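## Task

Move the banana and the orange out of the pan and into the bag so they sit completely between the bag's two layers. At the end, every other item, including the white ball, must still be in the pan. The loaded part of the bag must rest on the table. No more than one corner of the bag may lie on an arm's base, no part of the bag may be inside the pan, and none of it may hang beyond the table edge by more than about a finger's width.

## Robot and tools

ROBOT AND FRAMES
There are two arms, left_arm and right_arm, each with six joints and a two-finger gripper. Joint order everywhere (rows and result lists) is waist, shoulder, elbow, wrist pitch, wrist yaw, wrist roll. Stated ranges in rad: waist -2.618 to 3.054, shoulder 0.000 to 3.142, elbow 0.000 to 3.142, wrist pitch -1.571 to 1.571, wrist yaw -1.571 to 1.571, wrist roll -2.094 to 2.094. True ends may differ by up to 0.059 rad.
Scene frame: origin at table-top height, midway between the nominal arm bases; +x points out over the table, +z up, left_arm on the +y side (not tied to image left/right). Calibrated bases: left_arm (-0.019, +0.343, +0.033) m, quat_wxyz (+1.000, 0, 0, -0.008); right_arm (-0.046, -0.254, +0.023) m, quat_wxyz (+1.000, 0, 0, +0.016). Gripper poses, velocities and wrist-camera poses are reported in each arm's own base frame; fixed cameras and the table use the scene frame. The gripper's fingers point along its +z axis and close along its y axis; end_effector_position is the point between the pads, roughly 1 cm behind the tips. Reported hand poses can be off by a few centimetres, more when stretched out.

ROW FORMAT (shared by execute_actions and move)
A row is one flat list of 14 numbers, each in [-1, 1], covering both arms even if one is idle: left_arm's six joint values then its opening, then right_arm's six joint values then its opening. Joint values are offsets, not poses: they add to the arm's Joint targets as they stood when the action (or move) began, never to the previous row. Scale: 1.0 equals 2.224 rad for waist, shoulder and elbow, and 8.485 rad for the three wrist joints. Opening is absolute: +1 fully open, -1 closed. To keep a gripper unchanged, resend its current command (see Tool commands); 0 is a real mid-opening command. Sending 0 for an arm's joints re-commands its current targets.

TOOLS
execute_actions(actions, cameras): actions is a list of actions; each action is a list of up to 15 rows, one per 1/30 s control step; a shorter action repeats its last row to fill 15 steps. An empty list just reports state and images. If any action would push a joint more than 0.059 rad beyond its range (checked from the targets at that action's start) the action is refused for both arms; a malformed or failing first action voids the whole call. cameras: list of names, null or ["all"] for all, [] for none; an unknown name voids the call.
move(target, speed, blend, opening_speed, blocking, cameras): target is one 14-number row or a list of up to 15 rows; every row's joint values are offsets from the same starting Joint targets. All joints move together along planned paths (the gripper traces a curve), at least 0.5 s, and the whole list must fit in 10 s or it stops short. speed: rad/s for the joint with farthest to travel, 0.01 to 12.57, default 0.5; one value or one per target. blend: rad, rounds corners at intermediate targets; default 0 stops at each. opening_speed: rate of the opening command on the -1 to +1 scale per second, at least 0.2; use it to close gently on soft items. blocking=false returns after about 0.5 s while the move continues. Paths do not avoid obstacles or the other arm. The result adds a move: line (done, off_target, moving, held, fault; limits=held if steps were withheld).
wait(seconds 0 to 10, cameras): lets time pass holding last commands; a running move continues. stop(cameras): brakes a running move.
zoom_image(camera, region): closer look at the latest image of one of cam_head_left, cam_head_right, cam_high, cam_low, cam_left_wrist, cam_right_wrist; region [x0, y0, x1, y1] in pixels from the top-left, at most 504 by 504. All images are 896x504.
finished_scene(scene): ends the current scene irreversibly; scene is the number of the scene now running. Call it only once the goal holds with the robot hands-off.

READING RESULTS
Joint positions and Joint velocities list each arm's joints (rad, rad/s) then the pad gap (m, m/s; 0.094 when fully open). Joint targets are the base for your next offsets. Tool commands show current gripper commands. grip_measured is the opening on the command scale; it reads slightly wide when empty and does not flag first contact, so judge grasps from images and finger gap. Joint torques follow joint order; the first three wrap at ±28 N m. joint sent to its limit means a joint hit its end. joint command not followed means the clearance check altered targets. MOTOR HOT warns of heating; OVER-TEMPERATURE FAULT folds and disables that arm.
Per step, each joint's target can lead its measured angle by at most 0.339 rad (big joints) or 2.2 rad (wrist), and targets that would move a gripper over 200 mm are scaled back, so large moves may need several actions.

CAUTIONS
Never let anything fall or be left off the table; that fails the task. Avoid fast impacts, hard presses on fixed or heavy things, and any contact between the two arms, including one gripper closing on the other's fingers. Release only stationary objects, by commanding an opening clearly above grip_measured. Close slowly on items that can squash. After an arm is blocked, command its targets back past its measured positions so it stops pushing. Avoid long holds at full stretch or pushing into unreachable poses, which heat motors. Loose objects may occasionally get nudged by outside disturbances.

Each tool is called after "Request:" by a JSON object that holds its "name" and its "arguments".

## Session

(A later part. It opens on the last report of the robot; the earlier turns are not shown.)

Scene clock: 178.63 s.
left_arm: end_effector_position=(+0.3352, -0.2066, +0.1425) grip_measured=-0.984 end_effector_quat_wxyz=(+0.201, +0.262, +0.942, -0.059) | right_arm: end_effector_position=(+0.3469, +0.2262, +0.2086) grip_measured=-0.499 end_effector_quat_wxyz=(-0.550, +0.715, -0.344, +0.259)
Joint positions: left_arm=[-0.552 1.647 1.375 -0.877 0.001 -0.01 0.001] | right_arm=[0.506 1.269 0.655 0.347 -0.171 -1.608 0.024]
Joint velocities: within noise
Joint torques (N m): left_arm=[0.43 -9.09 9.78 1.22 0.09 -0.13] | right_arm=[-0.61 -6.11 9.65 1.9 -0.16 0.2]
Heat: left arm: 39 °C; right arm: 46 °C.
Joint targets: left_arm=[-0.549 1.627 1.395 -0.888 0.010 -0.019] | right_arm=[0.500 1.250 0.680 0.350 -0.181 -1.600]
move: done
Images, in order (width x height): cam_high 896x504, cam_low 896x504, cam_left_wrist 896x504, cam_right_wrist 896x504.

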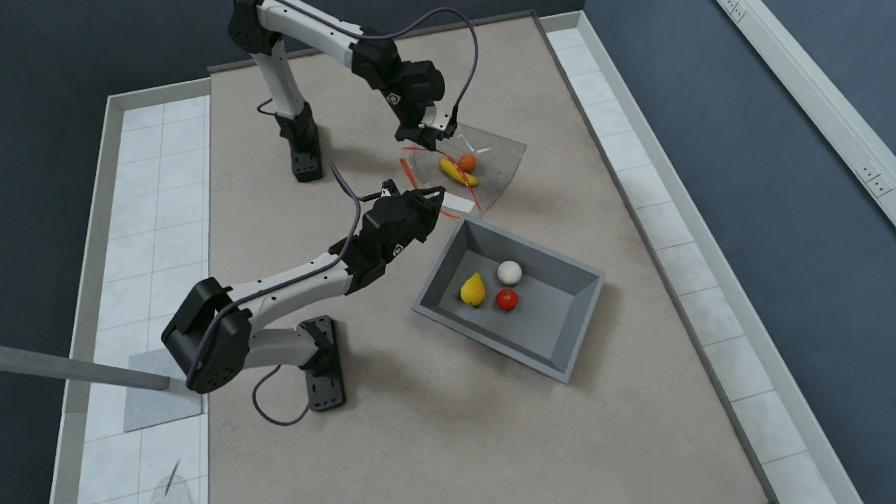

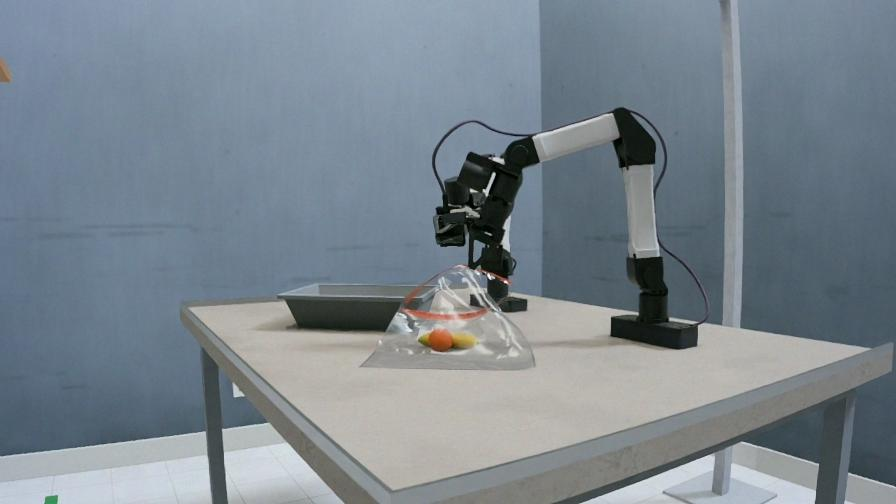

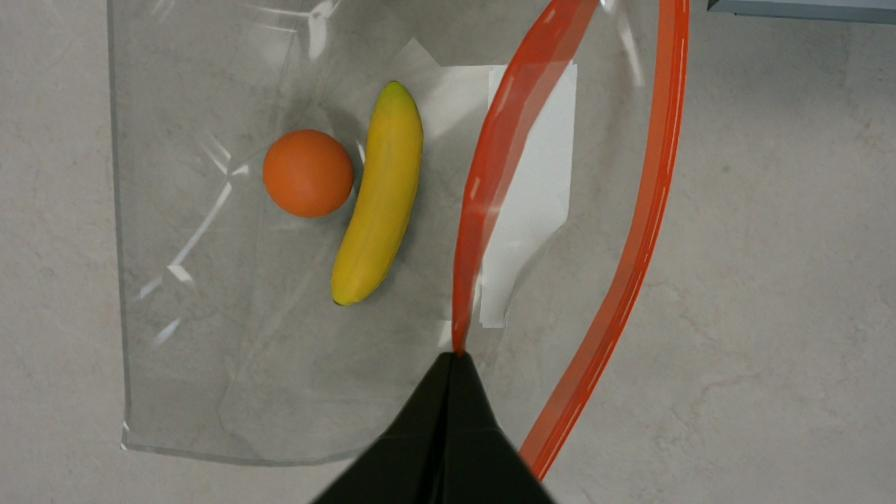

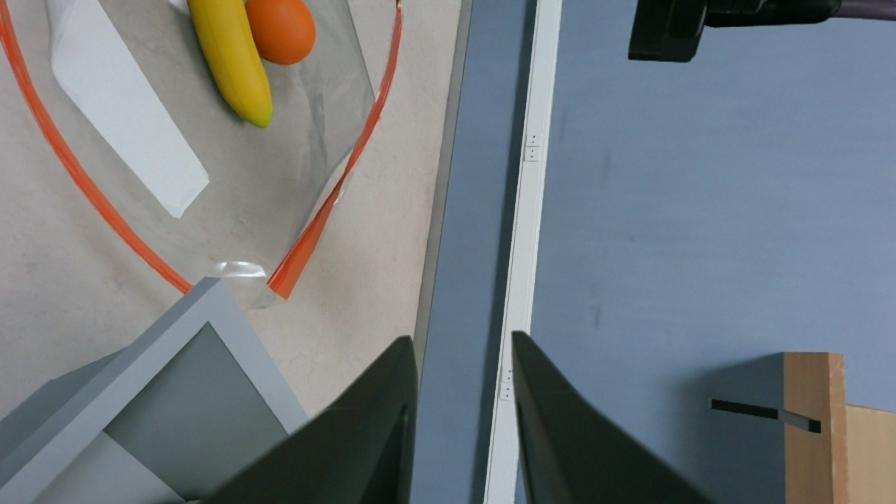

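Request:
{"name": "move", "arguments": {"target": [0,0,0,0,0,0,-1,-0.45,0,0,0,0,0,-0.5], "speed": 0.7, "cameras": []}}

Request:
{"name": "move", "arguments": {"target": [-0.0522,0.0828,-0.0944,0.0341,0,-0.0136,-1,0,0,0,0,0,0,-0.5], "speed": 0.15, "cameras": ["cam_high","cam_low","cam_left_wrist"]}}

Request:
{"name": "zoom_image", "arguments": {"camera": "cam_high", "region": [370, 100, 630, 400]}}

Scene clock: 181.57 s.
left_arm: end_effector_position=(+0.3352, -0.2066, +0.1425) grip_measured=-0.984 end_effector_quat_wxyz=(+0.201, +0.262, +0.942, -0.059) | right_arm: end_effector_position=(+0.3775, -0.1699, +0.2084) grip_measured=-0.499 end_effector_quat_wxyz=(+0.360, -0.463, +0.645, -0.490)
Joint positions: left_arm=[-0.552 1.647 1.375 -0.877 0.001 -0.01 0.001] | right_arm=[-0.497 1.269 0.655 0.346 -0.176 -1.608 0.024]
Joint velocities: within noise
Joint torques (N m): left_arm=[0.44 -9.13 9.76 1.23 0.09 -0.13] | right_arm=[-0.44 -6.11 9.65 1.95 -0.11 0.2]
Heat: left arm: 39 °C; right arm: 45 °C.
Joint targets: left_arm=[-0.549 1.627 1.395 -0.888 0.010 -0.019] | right_arm=[-0.501 1.250 0.680 0.350 -0.181 -1.600]
move: done
No camera images: "cameras" was empty.

Scene clock: 184.10 s.
left_arm: end_effector_position=(+0.3176, -0.2461, +0.0486) grip_measured=-0.984 end_effector_quat_wxyz=(+0.164, +0.261, +0.949, -0.068) | right_arm: end_effector_position=(+0.3775, -0.1699, +0.2084) grip_measured=-0.499 end_effector_quat_wxyz=(+0.360, -0.463, +0.645, -0.490)
Joint positions: left_arm=[-0.659 1.798 1.194 -0.61 0.001 -0.123 0.001] | right_arm=[-0.497 1.269 0.655 0.346 -0.176 -1.608 0.024]
Joint velocities: left_arm=[within noise] | right_arm=[0.002 -0.002 0.002 -0.022 0.154 -0.037 0]
Joint torques (N m): left_arm=[-0.32 -7.39 6.49 1.28 0.08 -0.15] | right_arm=[-0.42 -6.11 9.63 1.95 -0.11 0.2]
Heat: left arm: 39 °C; right arm: 44 °C.
Joint targets: left_arm=[-0.665 1.812 1.185 -0.599 0.010 -0.134] | right_arm=[-0.501 1.250 0.680 0.351 -0.181 -1.600]
move: done
Images, in order (width x height): cam_high 896x504, cam_low 896x504, cam_left_wrist 896x504.

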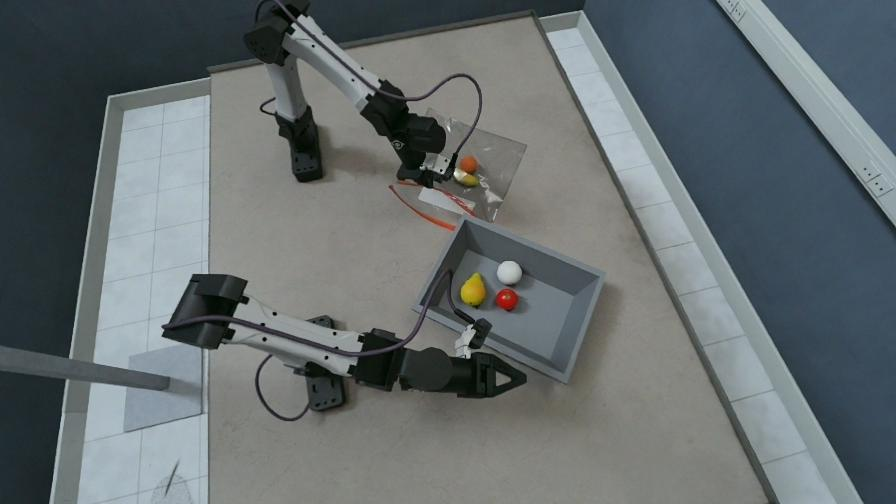

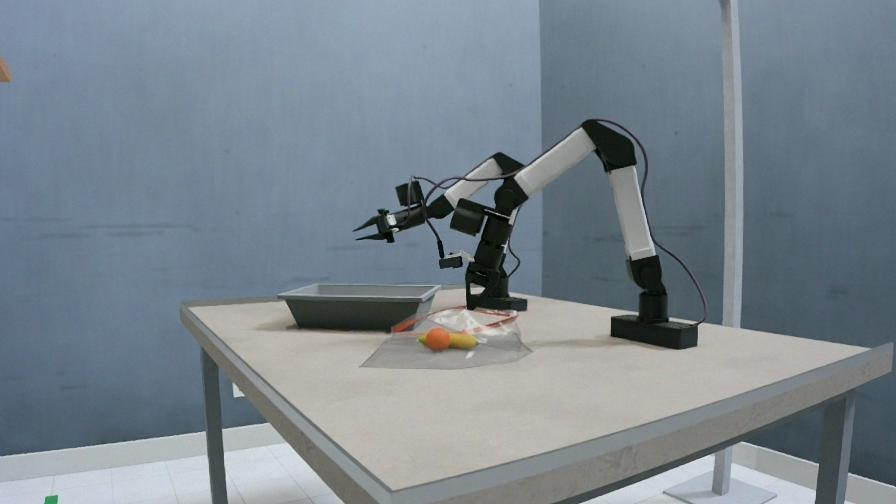

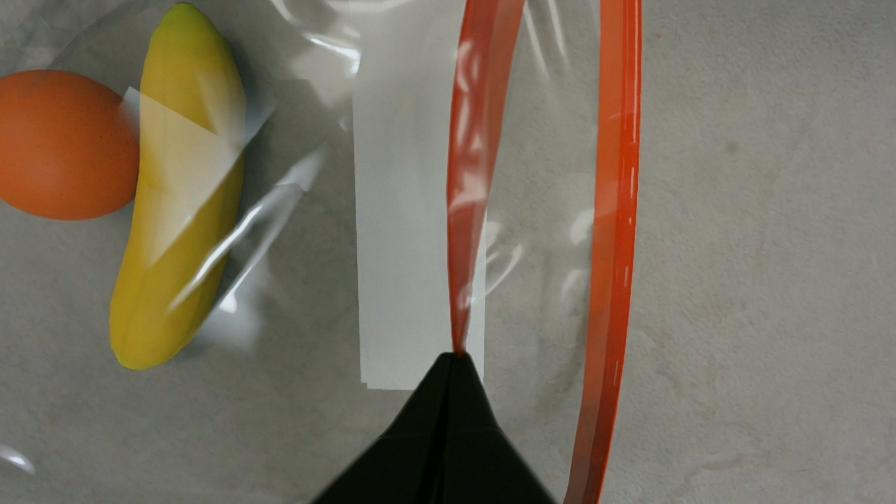

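Scaled by 1.680 from the camera's 896x504 image, which has a finer 1280x720 frame.

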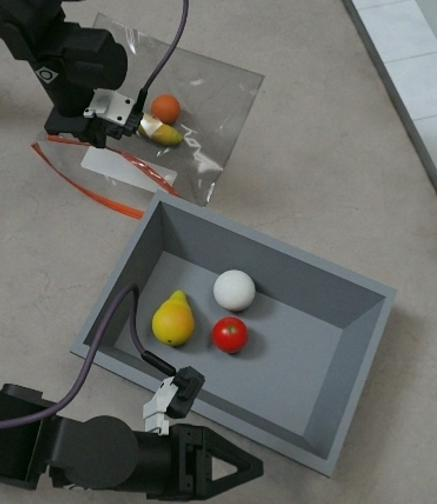

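Request:
{"name": "move", "arguments": {"target": [-0.0223,0.0355,-0.0405,0.0146,0,-0.0058,-1,0,0,0,0,0,0,-0.5], "speed": 0.12, "cameras": ["cam_low","cam_left_wrist"]}}

Scene clock: 185.93 s.
left_arm: end_effector_position=(+0.2984, -0.2559, +0.0016) grip_measured=-0.984 end_effector_quat_wxyz=(+0.141, +0.262, +0.952, -0.067) | right_arm: end_effector_position=(+0.3775, -0.1699, +0.2084) grip_measured=-0.499 end_effector_quat_wxyz=(+0.360, -0.463, +0.645, -0.490)
Joint positions: left_arm=[-0.708 1.875 1.104 -0.485 0.001 -0.172 0.001] | right_arm=[-0.497 1.269 0.655 0.346 -0.176 -1.608 0.024]
Joint velocities: within noise
Joint torques (N m): left_arm=[-0.31 -7.5 5.86 1.23 0.08 -0.15] | right_arm=[-0.43 -6.12 9.66 1.95 -0.11 0.2]
Heat: left arm: 39 °C; right arm: 44 °C.
Joint targets: left_arm=[-0.715 1.891 1.095 -0.475 0.010 -0.184] | right_arm=[-0.501 1.250 0.680 0.351 -0.181 -1.600]
move: done
Images, in order (width x height): cam_low 896x504, cam_left_wrist 896x504.

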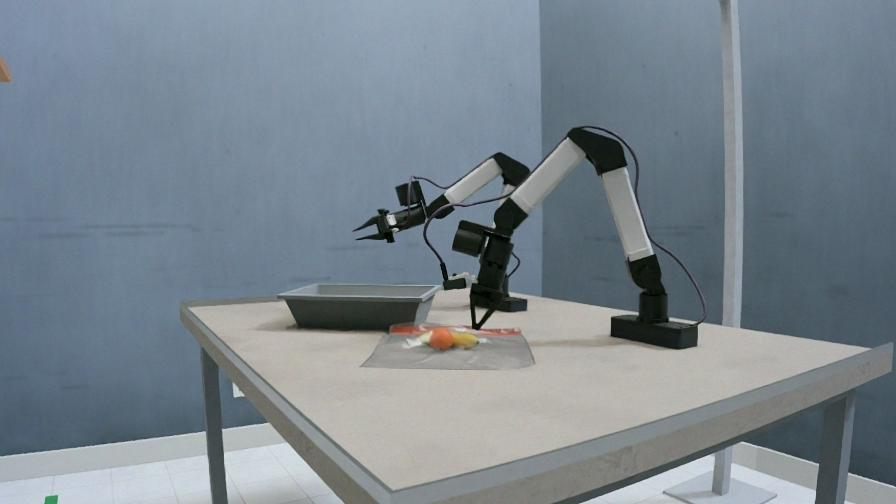

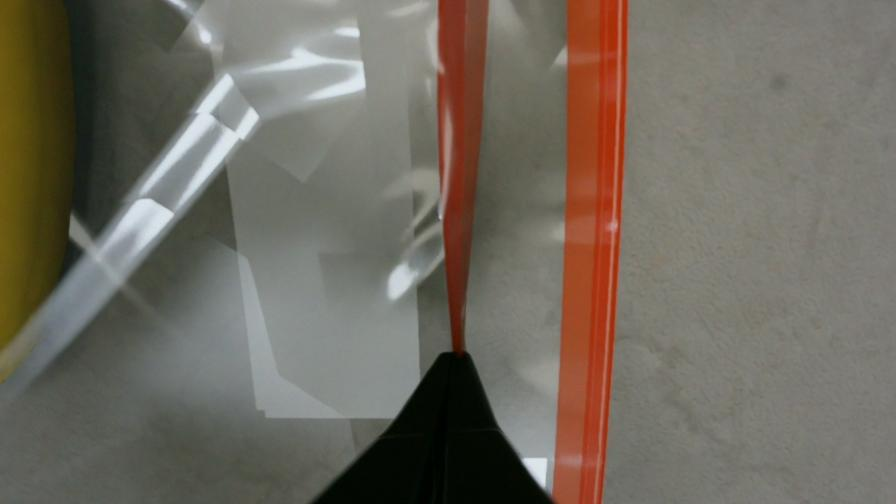

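Request:
{"name": "move", "arguments": {"target": [0,0,0,0,0,0,-0.4,0,0,0,0,0,0,-0.5], "opening_speed": 0.3, "cameras": ["cam_left_wrist"]}}

Request:
{"name": "move", "arguments": {"target": [0,-0.09,0,-0.018,0,0,-0.4,0,0,0,0,0,0,-0.5], "speed": 0.15, "cameras": ["cam_left_wrist","cam_low"]}}

Scene clock: 188.43 s.
left_arm: end_effector_position=(+0.2988, -0.2562, +0.0017) grip_measured=-0.402 end_effector_quat_wxyz=(+0.142, +0.261, +0.952, -0.068) | right_arm: end_effector_position=(+0.3775, -0.1699, +0.2084) grip_measured=-0.499 end_effector_quat_wxyz=(+0.360, -0.463, +0.645, -0.490)
Joint positions: left_arm=[-0.708 1.875 1.104 -0.484 0.001 -0.173 0.028] | right_arm=[-0.497 1.269 0.655 0.346 -0.176 -1.608 0.024]
Joint velocities: within noise
Joint torques (N m): left_arm=[-0.31 -7.49 5.91 1.22 0.08 -0.13] | right_arm=[-0.42 -6.11 9.65 1.95 -0.11 0.2]
Heat: left arm: 38 °C; right arm: 43 °C.
Joint targets: left_arm=[-0.715 1.891 1.095 -0.475 0.010 -0.184] | right_arm=[-0.501 1.250 0.680 0.351 -0.181 -1.600]
move: done
Images, in order (width x height): cam_left_wrist 896x504.

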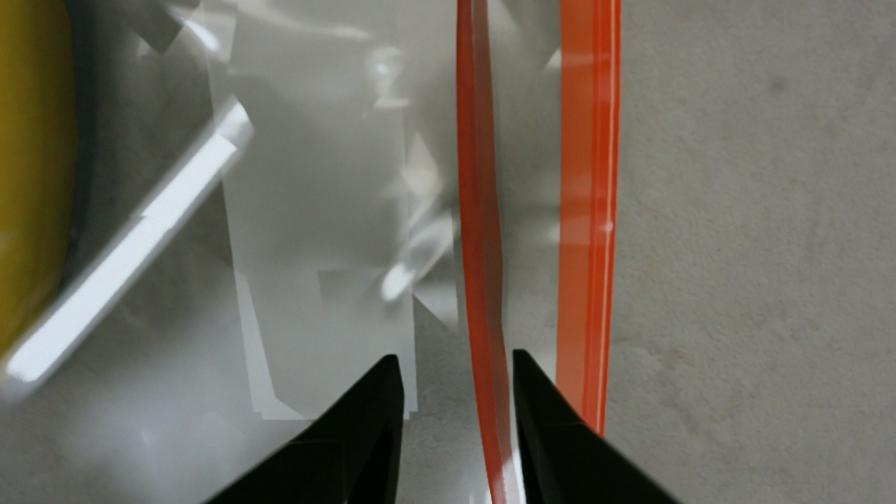

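Scene clock: 190.30 s.
left_arm: end_effector_position=(+0.2862, -0.2455, +0.0505) grip_measured=-0.402 end_effector_quat_wxyz=(+0.156, +0.261, +0.950, -0.074) | right_arm: end_effector_position=(+0.3775, -0.1699, +0.2084) grip_measured=-0.499 end_effector_quat_wxyz=(+0.360, -0.463, +0.645, -0.490)
Joint positions: left_arm=[-0.708 1.713 1.104 -0.614 0.001 -0.173 0.028] | right_arm=[-0.497 1.269 0.655 0.346 -0.176 -1.608 0.024]
Joint velocities: within noise
Joint torques (N m): left_arm=[-0.27 -9.51 6.42 1.04 0.08 -0.14] | right_arm=[-0.43 -6.12 9.65 1.95 -0.11 0.2]
Heat: left arm: 38 °C; right arm: 42 °C.
Joint targets: left_arm=[-0.715 1.690 1.095 -0.628 0.010 -0.184] | right_arm=[-0.501 1.250 0.680 0.351 -0.181 -1.600]
move: done
Images, in order (width x height): cam_low 896x504, cam_left_wrist 896x504.

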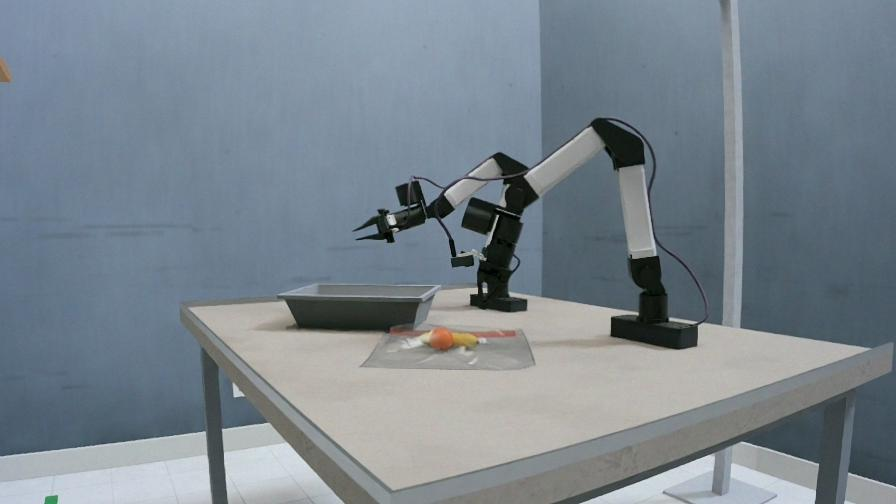

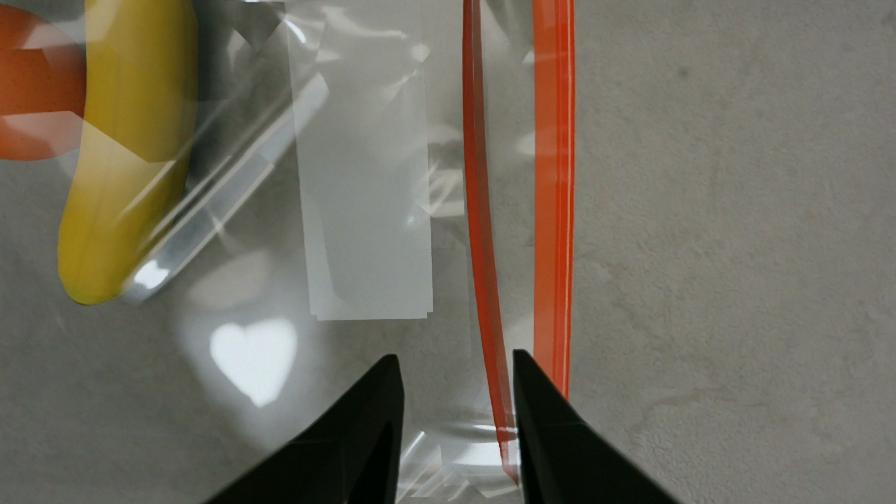

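Fingers clear of the lip. Raise more and swing away.

Request:
{"name": "move", "arguments": {"target": [[0,-0.18,0,-0.03,0,0,-0.4,0,0,0,0,0,0,-0.5],[0.25,-0.2,0,-0.03,0,0,-0.4,0,0,0,0,0,0,-0.5]], "speed": [0.3,0.6]}}

Request:
{"name": "zoom_image", "arguments": {"camera": "cam_high", "region": [370, 100, 630, 400]}}

Request:
{"name": "zoom_image", "arguments": {"camera": "cam_low", "region": [260, 250, 560, 400]}}

Request:
{"name": "zoom_image", "arguments": {"camera": "cam_head_left", "region": [230, 160, 580, 330]}}

Scene clock: 193.43 s.
left_arm: end_effector_position=(+0.3153, -0.0522, +0.1735) grip_measured=-0.402 end_effector_quat_wxyz=(+0.265, -0.005, +0.963, -0.047) | right_arm: end_effector_position=(+0.3775, -0.1699, +0.2084) grip_measured=-0.499 end_effector_quat_wxyz=(+0.360, -0.463, +0.645, -0.490)
Joint positions: left_arm=[-0.162 1.262 1.104 -0.868 0.003 -0.174 0.028] | right_arm=[-0.497 1.269 0.655 0.346 -0.176 -1.608 0.024]
Joint velocities: within noise
Joint torques (N m): left_arm=[0.53 -5.55 7.17 1.45 0.06 -0.13] | right_arm=[-0.43 -6.13 9.65 1.95 -0.11 0.2]
Heat: left arm: 37 °C; right arm: 42 °C.
Joint targets: left_arm=[-0.158 1.245 1.095 -0.882 0.010 -0.184] | right_arm=[-0.501 1.250 0.680 0.351 -0.181 -1.600]
move: done

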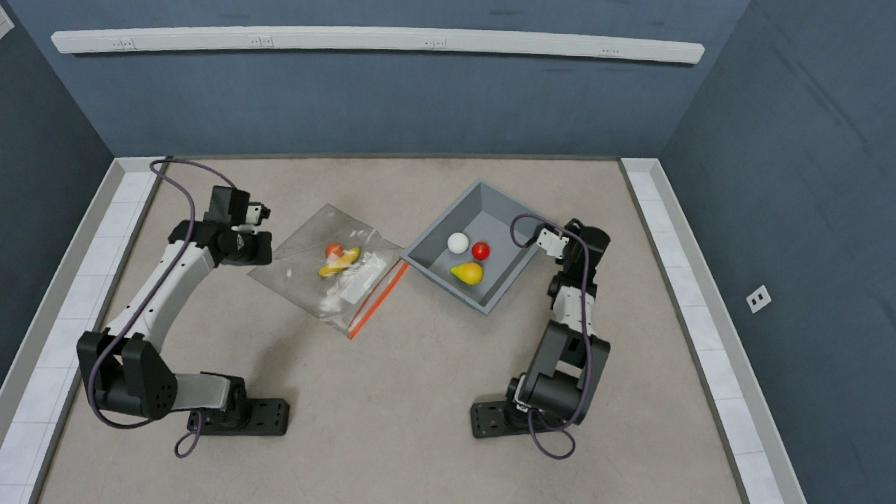

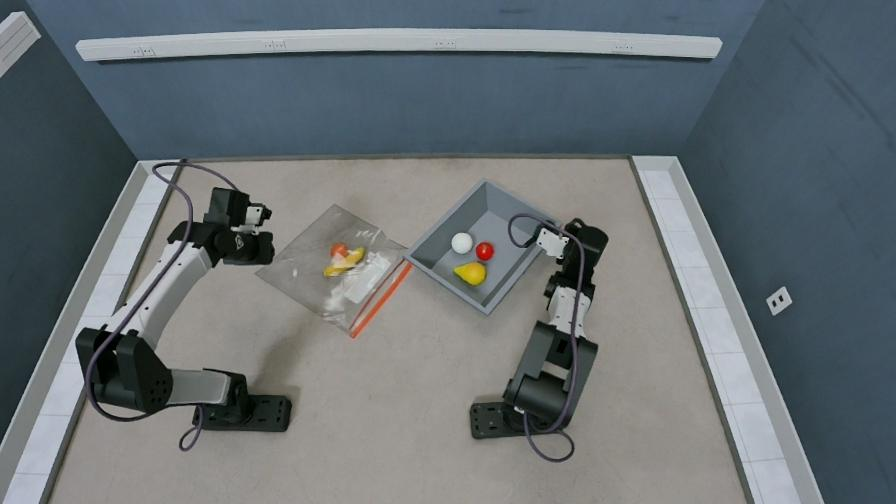

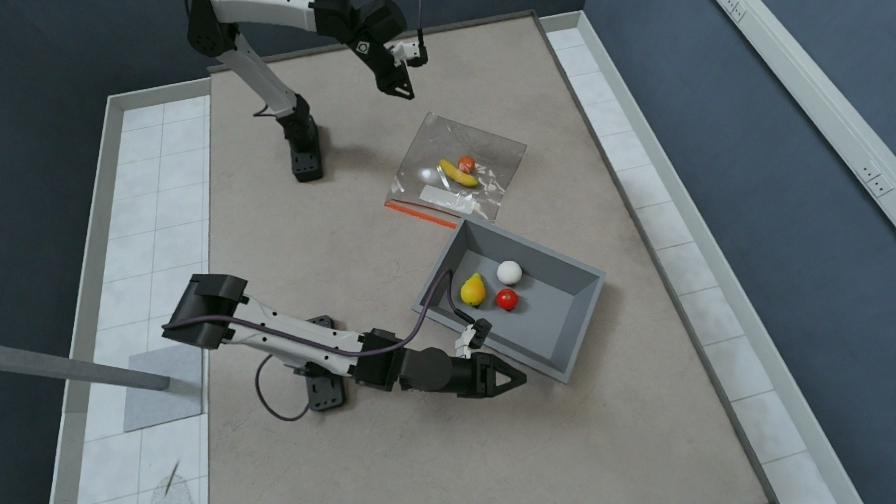

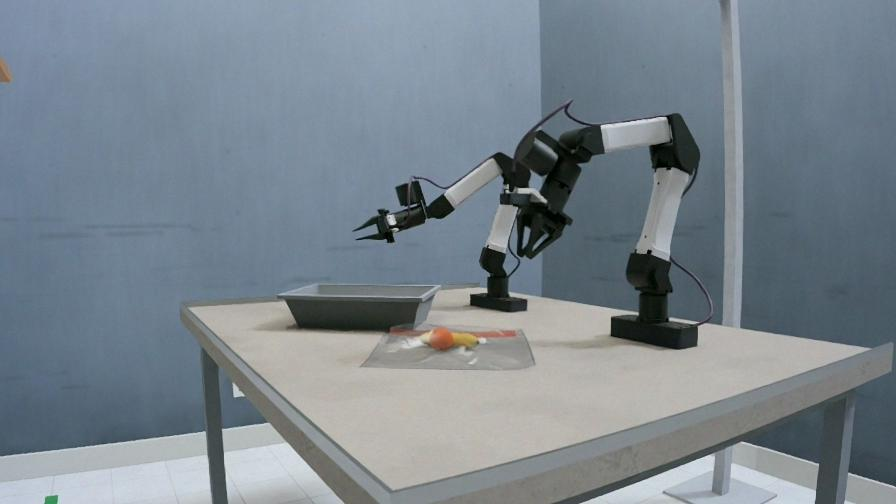

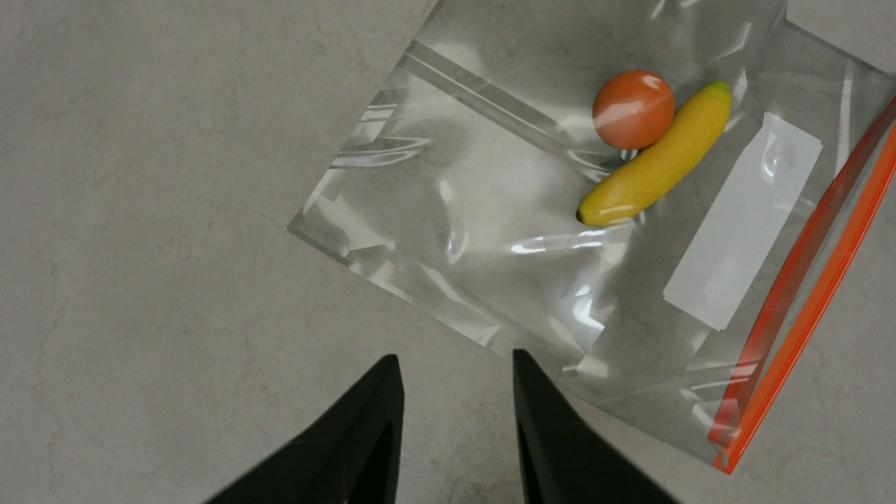

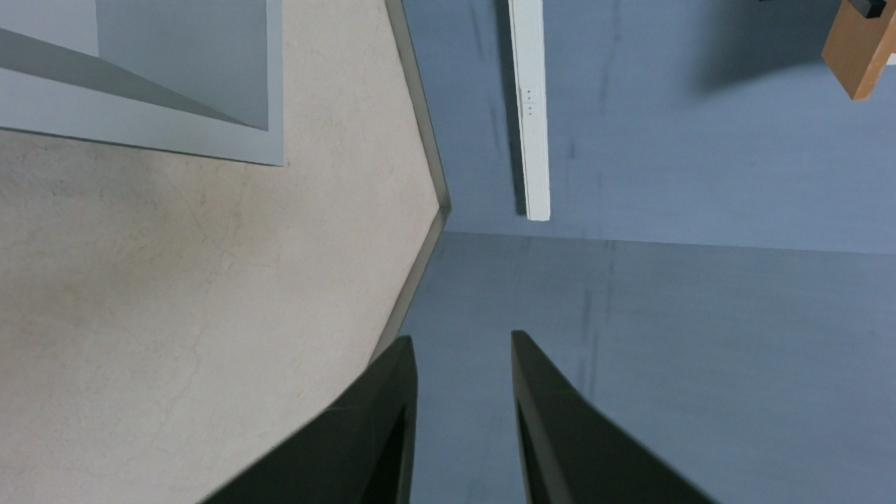

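Scaled by 1.680 from the camera's 896x504 image, which has a finer 1280x720 frame.

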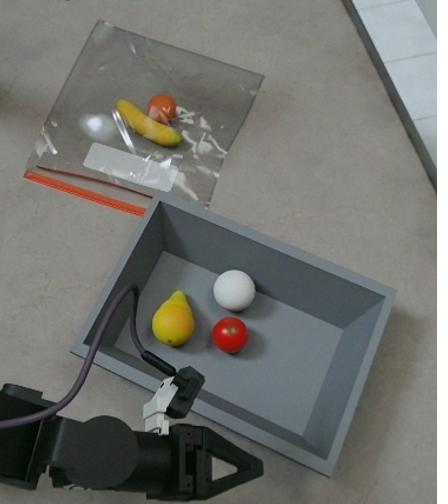

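Scaled by 1.680 from the camera's 896x504 image, which has a finer 1280x720 frame.

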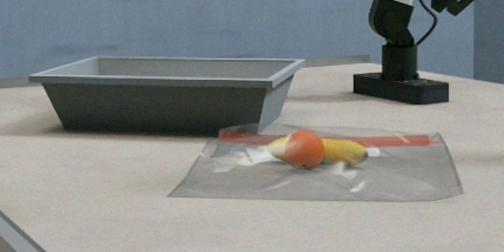

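Scaled by 1.440 from the camera's 896x504 image, which has a finer 1280x720 frame.

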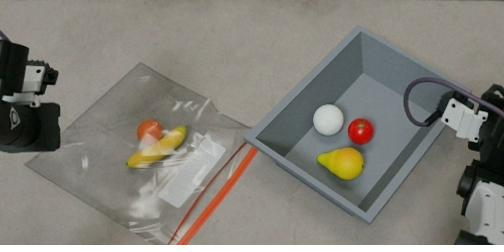

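Request:
{"name": "move", "arguments": {"target": [0,0,0,0,0,0,-0.4,0.194,0.3417,0.5111,-0.1835,0.0213,0.1886,-1], "speed": 0.6, "opening_speed": 0.5, "cameras": ["cam_right_wrist","cam_head_left","cam_high"]}}

Scene clock: 198.13 s.
left_arm: end_effector_position=(+0.3151, -0.0522, +0.1734) grip_measured=-0.402 end_effector_quat_wxyz=(+0.264, -0.005, +0.963, -0.046) | right_arm: end_effector_position=(+0.4199, -0.0291, +0.1169) grip_measured=-0.991 end_effector_quat_wxyz=(+0.080, +0.032, +0.996, +0.002)
Joint positions: left_arm=[-0.162 1.262 1.104 -0.869 0.003 -0.174 0.028] | right_arm=[-0.073 1.998 1.789 -1.203 -0.01 -0.008 0]
Joint velocities: within noise
Joint torques (N m): left_arm=[0.51 -5.55 7.19 1.43 0.08 -0.13] | right_arm=[0.34 -8.84 9.01 0.56 0.03 0.16]
Heat: left arm: 37 °C; right arm: 41 °C.
Joint targets: left_arm=[-0.158 1.245 1.095 -0.882 0.010 -0.184] | right_arm=[-0.070 2.010 1.817 -1.206 0.000 0.000]
move: done
Images, in order (width x height): cam_head_left 896x504, cam_high 896x504, cam_right_wrist 896x504.

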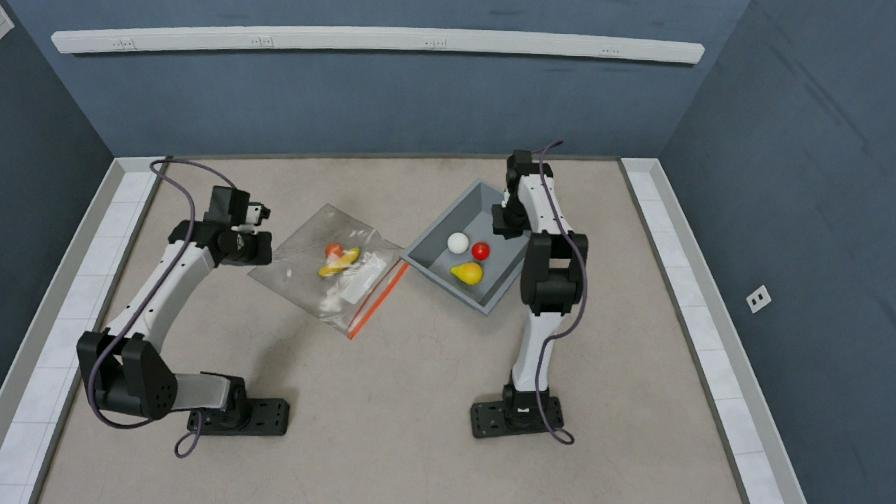

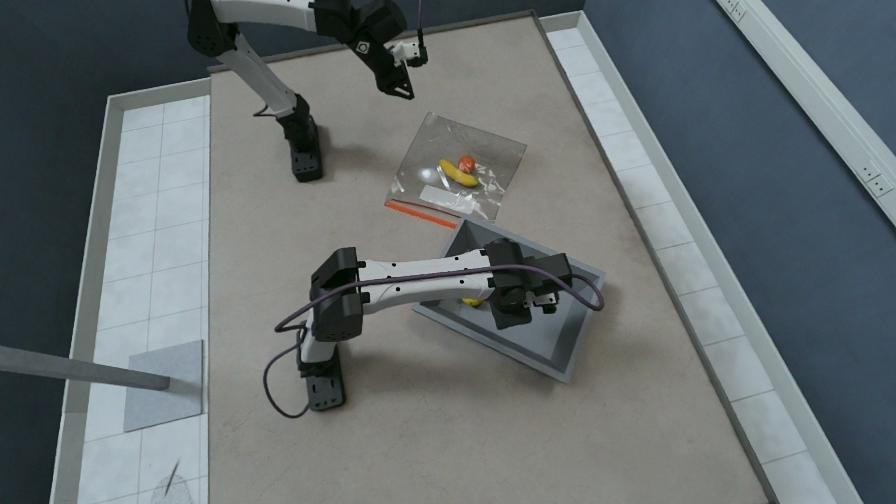

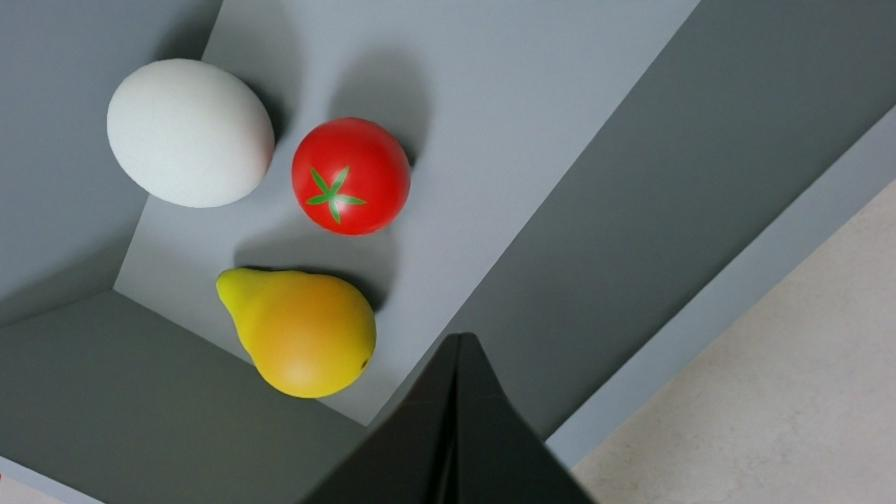

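Request:
{"name": "execute_actions", "arguments": {"actions": [], "cameras": ["cam_head_left","cam_high","cam_right_wrist"]}}

Request:
{"name": "zoom_image", "arguments": {"camera": "cam_head_left", "region": [250, 150, 600, 350]}}

Request:
{"name": "zoom_image", "arguments": {"camera": "cam_high", "region": [330, 130, 630, 310]}}

Scene clock: 198.90 s.
left_arm: end_effector_position=(+0.3151, -0.0522, +0.1734) grip_measured=-0.402 end_effector_quat_wxyz=(+0.264, -0.005, +0.963, -0.046) | right_arm: end_effector_position=(+0.4197, -0.0291, +0.1169) grip_measured=-0.991 end_effector_quat_wxyz=(+0.079, +0.032, +0.996, +0.001)
Joint positions: left_arm=[-0.162 1.262 1.104 -0.869 0.003 -0.174 0.028] | right_arm=[-0.073 1.998 1.789 -1.203 -0.009 -0.008 0]
Joint velocities: within noise
Joint torques (N m): left_arm=[0.51 -5.56 7.19 1.44 0.06 -0.13] | right_arm=[0.35 -8.85 9.02 0.57 0.06 0.12]
Heat: left arm: 37 °C; right arm: 41 °C.
Joint targets: left_arm=[-0.158 1.245 1.095 -0.882 0.010 -0.184] | right_arm=[-0.070 2.010 1.817 -1.207 0.000 0.000]
Tool commands: left_gripper/opening=-0.4 right_gripper/opening=-1.0
Images, in order (width x height): cam_head_left 896x504, cam_high 896x504, cam_right_wrist 896x504.

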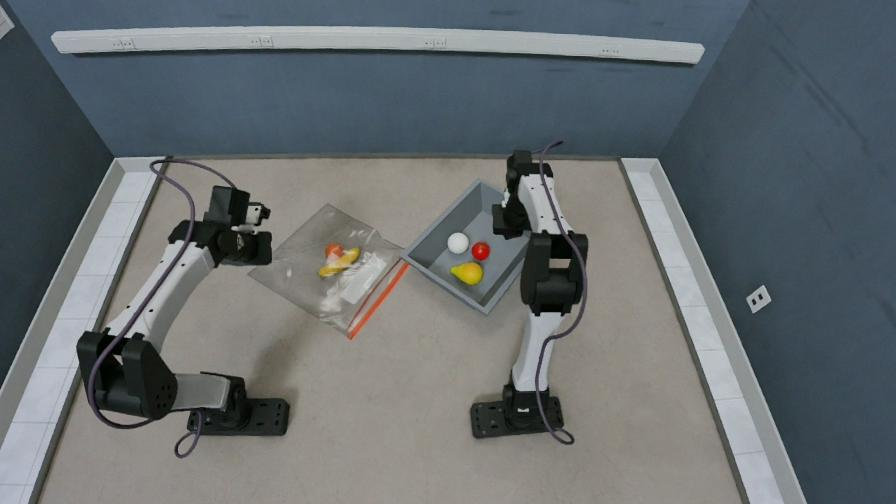

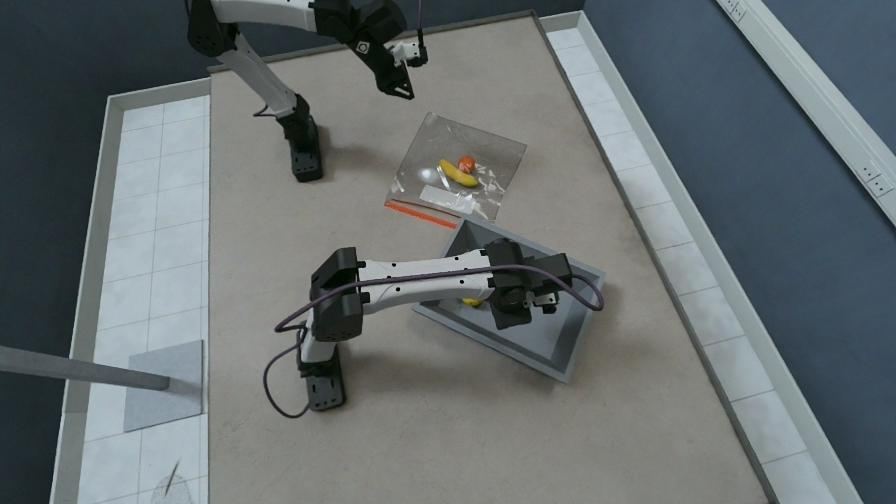

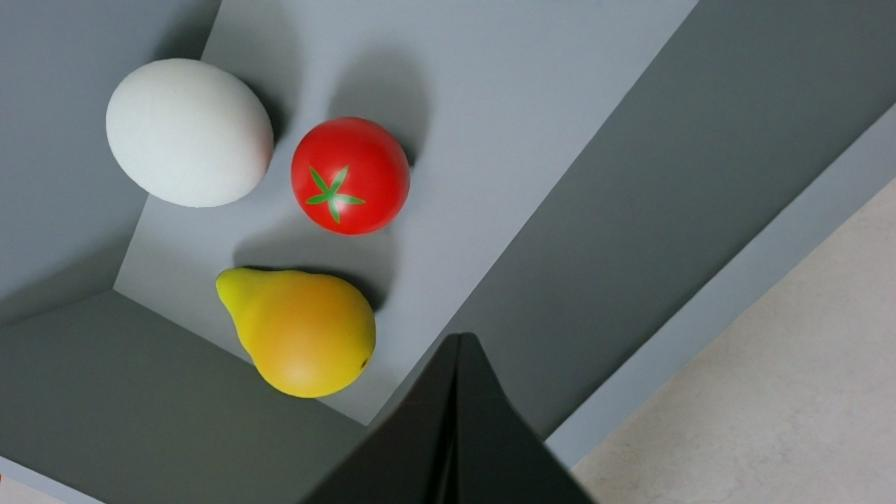

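Scaled by 1.440 from the camera's 896x504 image, which has a finer 1280x720 frame.

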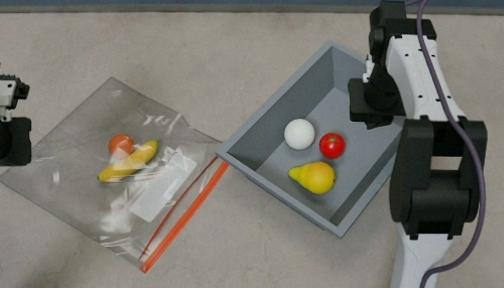

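Scaled by 1.680 from the camera's 896x504 image, which has a finer 1280x720 frame.

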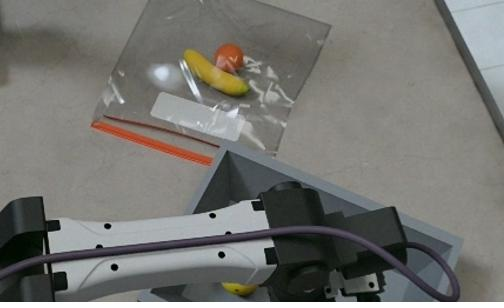

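Request:
{"name": "move", "arguments": {"target": [0,0,0,0,0,0,-0.4,-0.0057,0.0549,-0.0661,0.0258,0,0,-1], "speed": 0.3, "cameras": ["cam_head_left","cam_low","cam_right_wrist"]}}

Scene clock: 201.53 s.
left_arm: end_effector_position=(+0.3151, -0.0522, +0.1734) grip_measured=-0.402 end_effector_quat_wxyz=(+0.264, -0.005, +0.963, -0.046) | right_arm: end_effector_position=(+0.4328, -0.0301, +0.0380) grip_measured=-0.991 end_effector_quat_wxyz=(+0.058, +0.033, +0.998, +0.002)
Joint positions: left_arm=[-0.162 1.262 1.104 -0.869 0.003 -0.174 0.028] | right_arm=[-0.073 2.125 1.67 -1.001 -0.009 -0.007 0]
Joint velocities: within noise
Joint torques (N m): left_arm=[0.5 -5.53 7.16 1.44 0.07 -0.13] | right_arm=[-0.88 -10.09 6.19 0.61 0.06 0.13]
Heat: left arm: 37 °C; right arm: 41 °C.
Joint targets: left_arm=[-0.158 1.245 1.095 -0.882 0.010 -0.184] | right_arm=[-0.082 2.132 1.670 -0.988 0.000 0.000]
move: done
Images, in order (width x height): cam_head_left 896x504, cam_low 896x504, cam_right_wrist 896x504.

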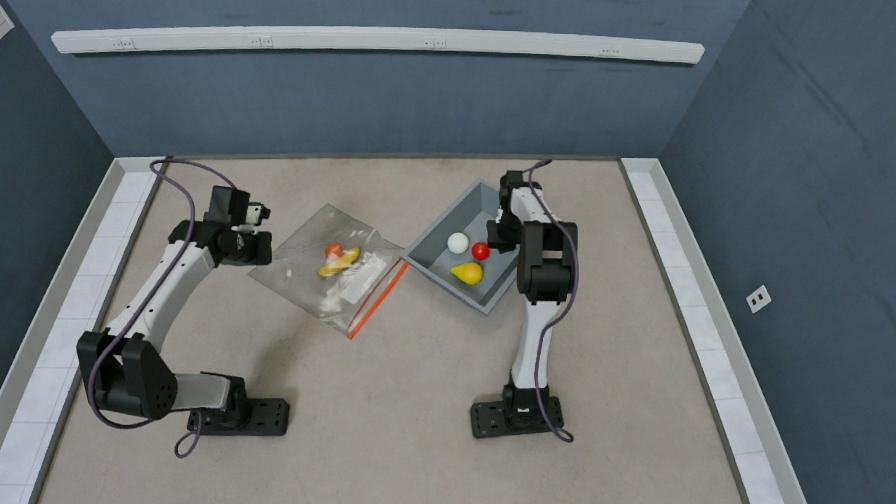

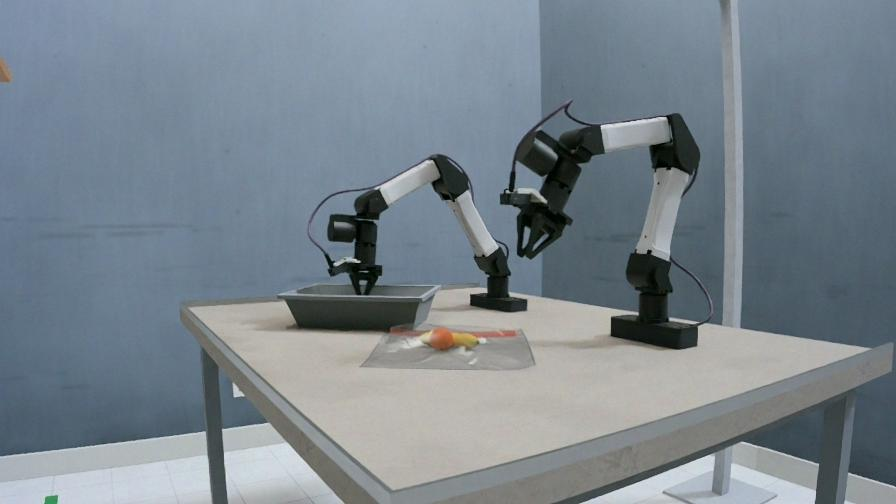

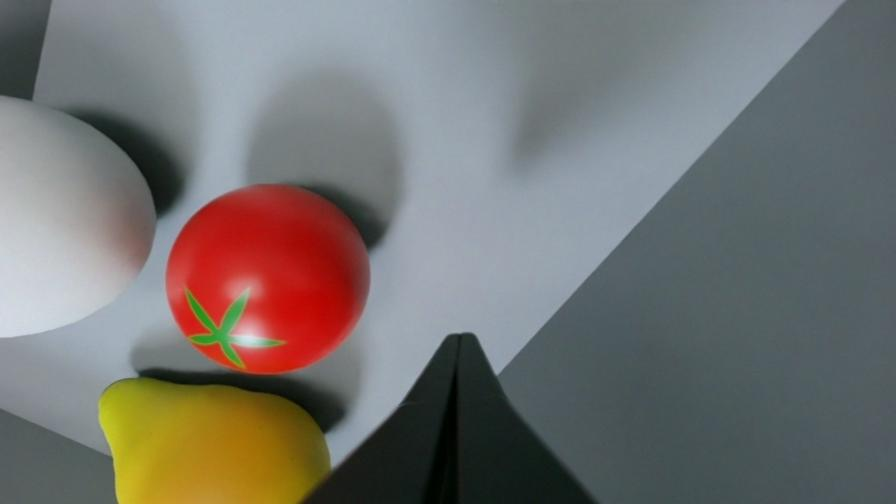

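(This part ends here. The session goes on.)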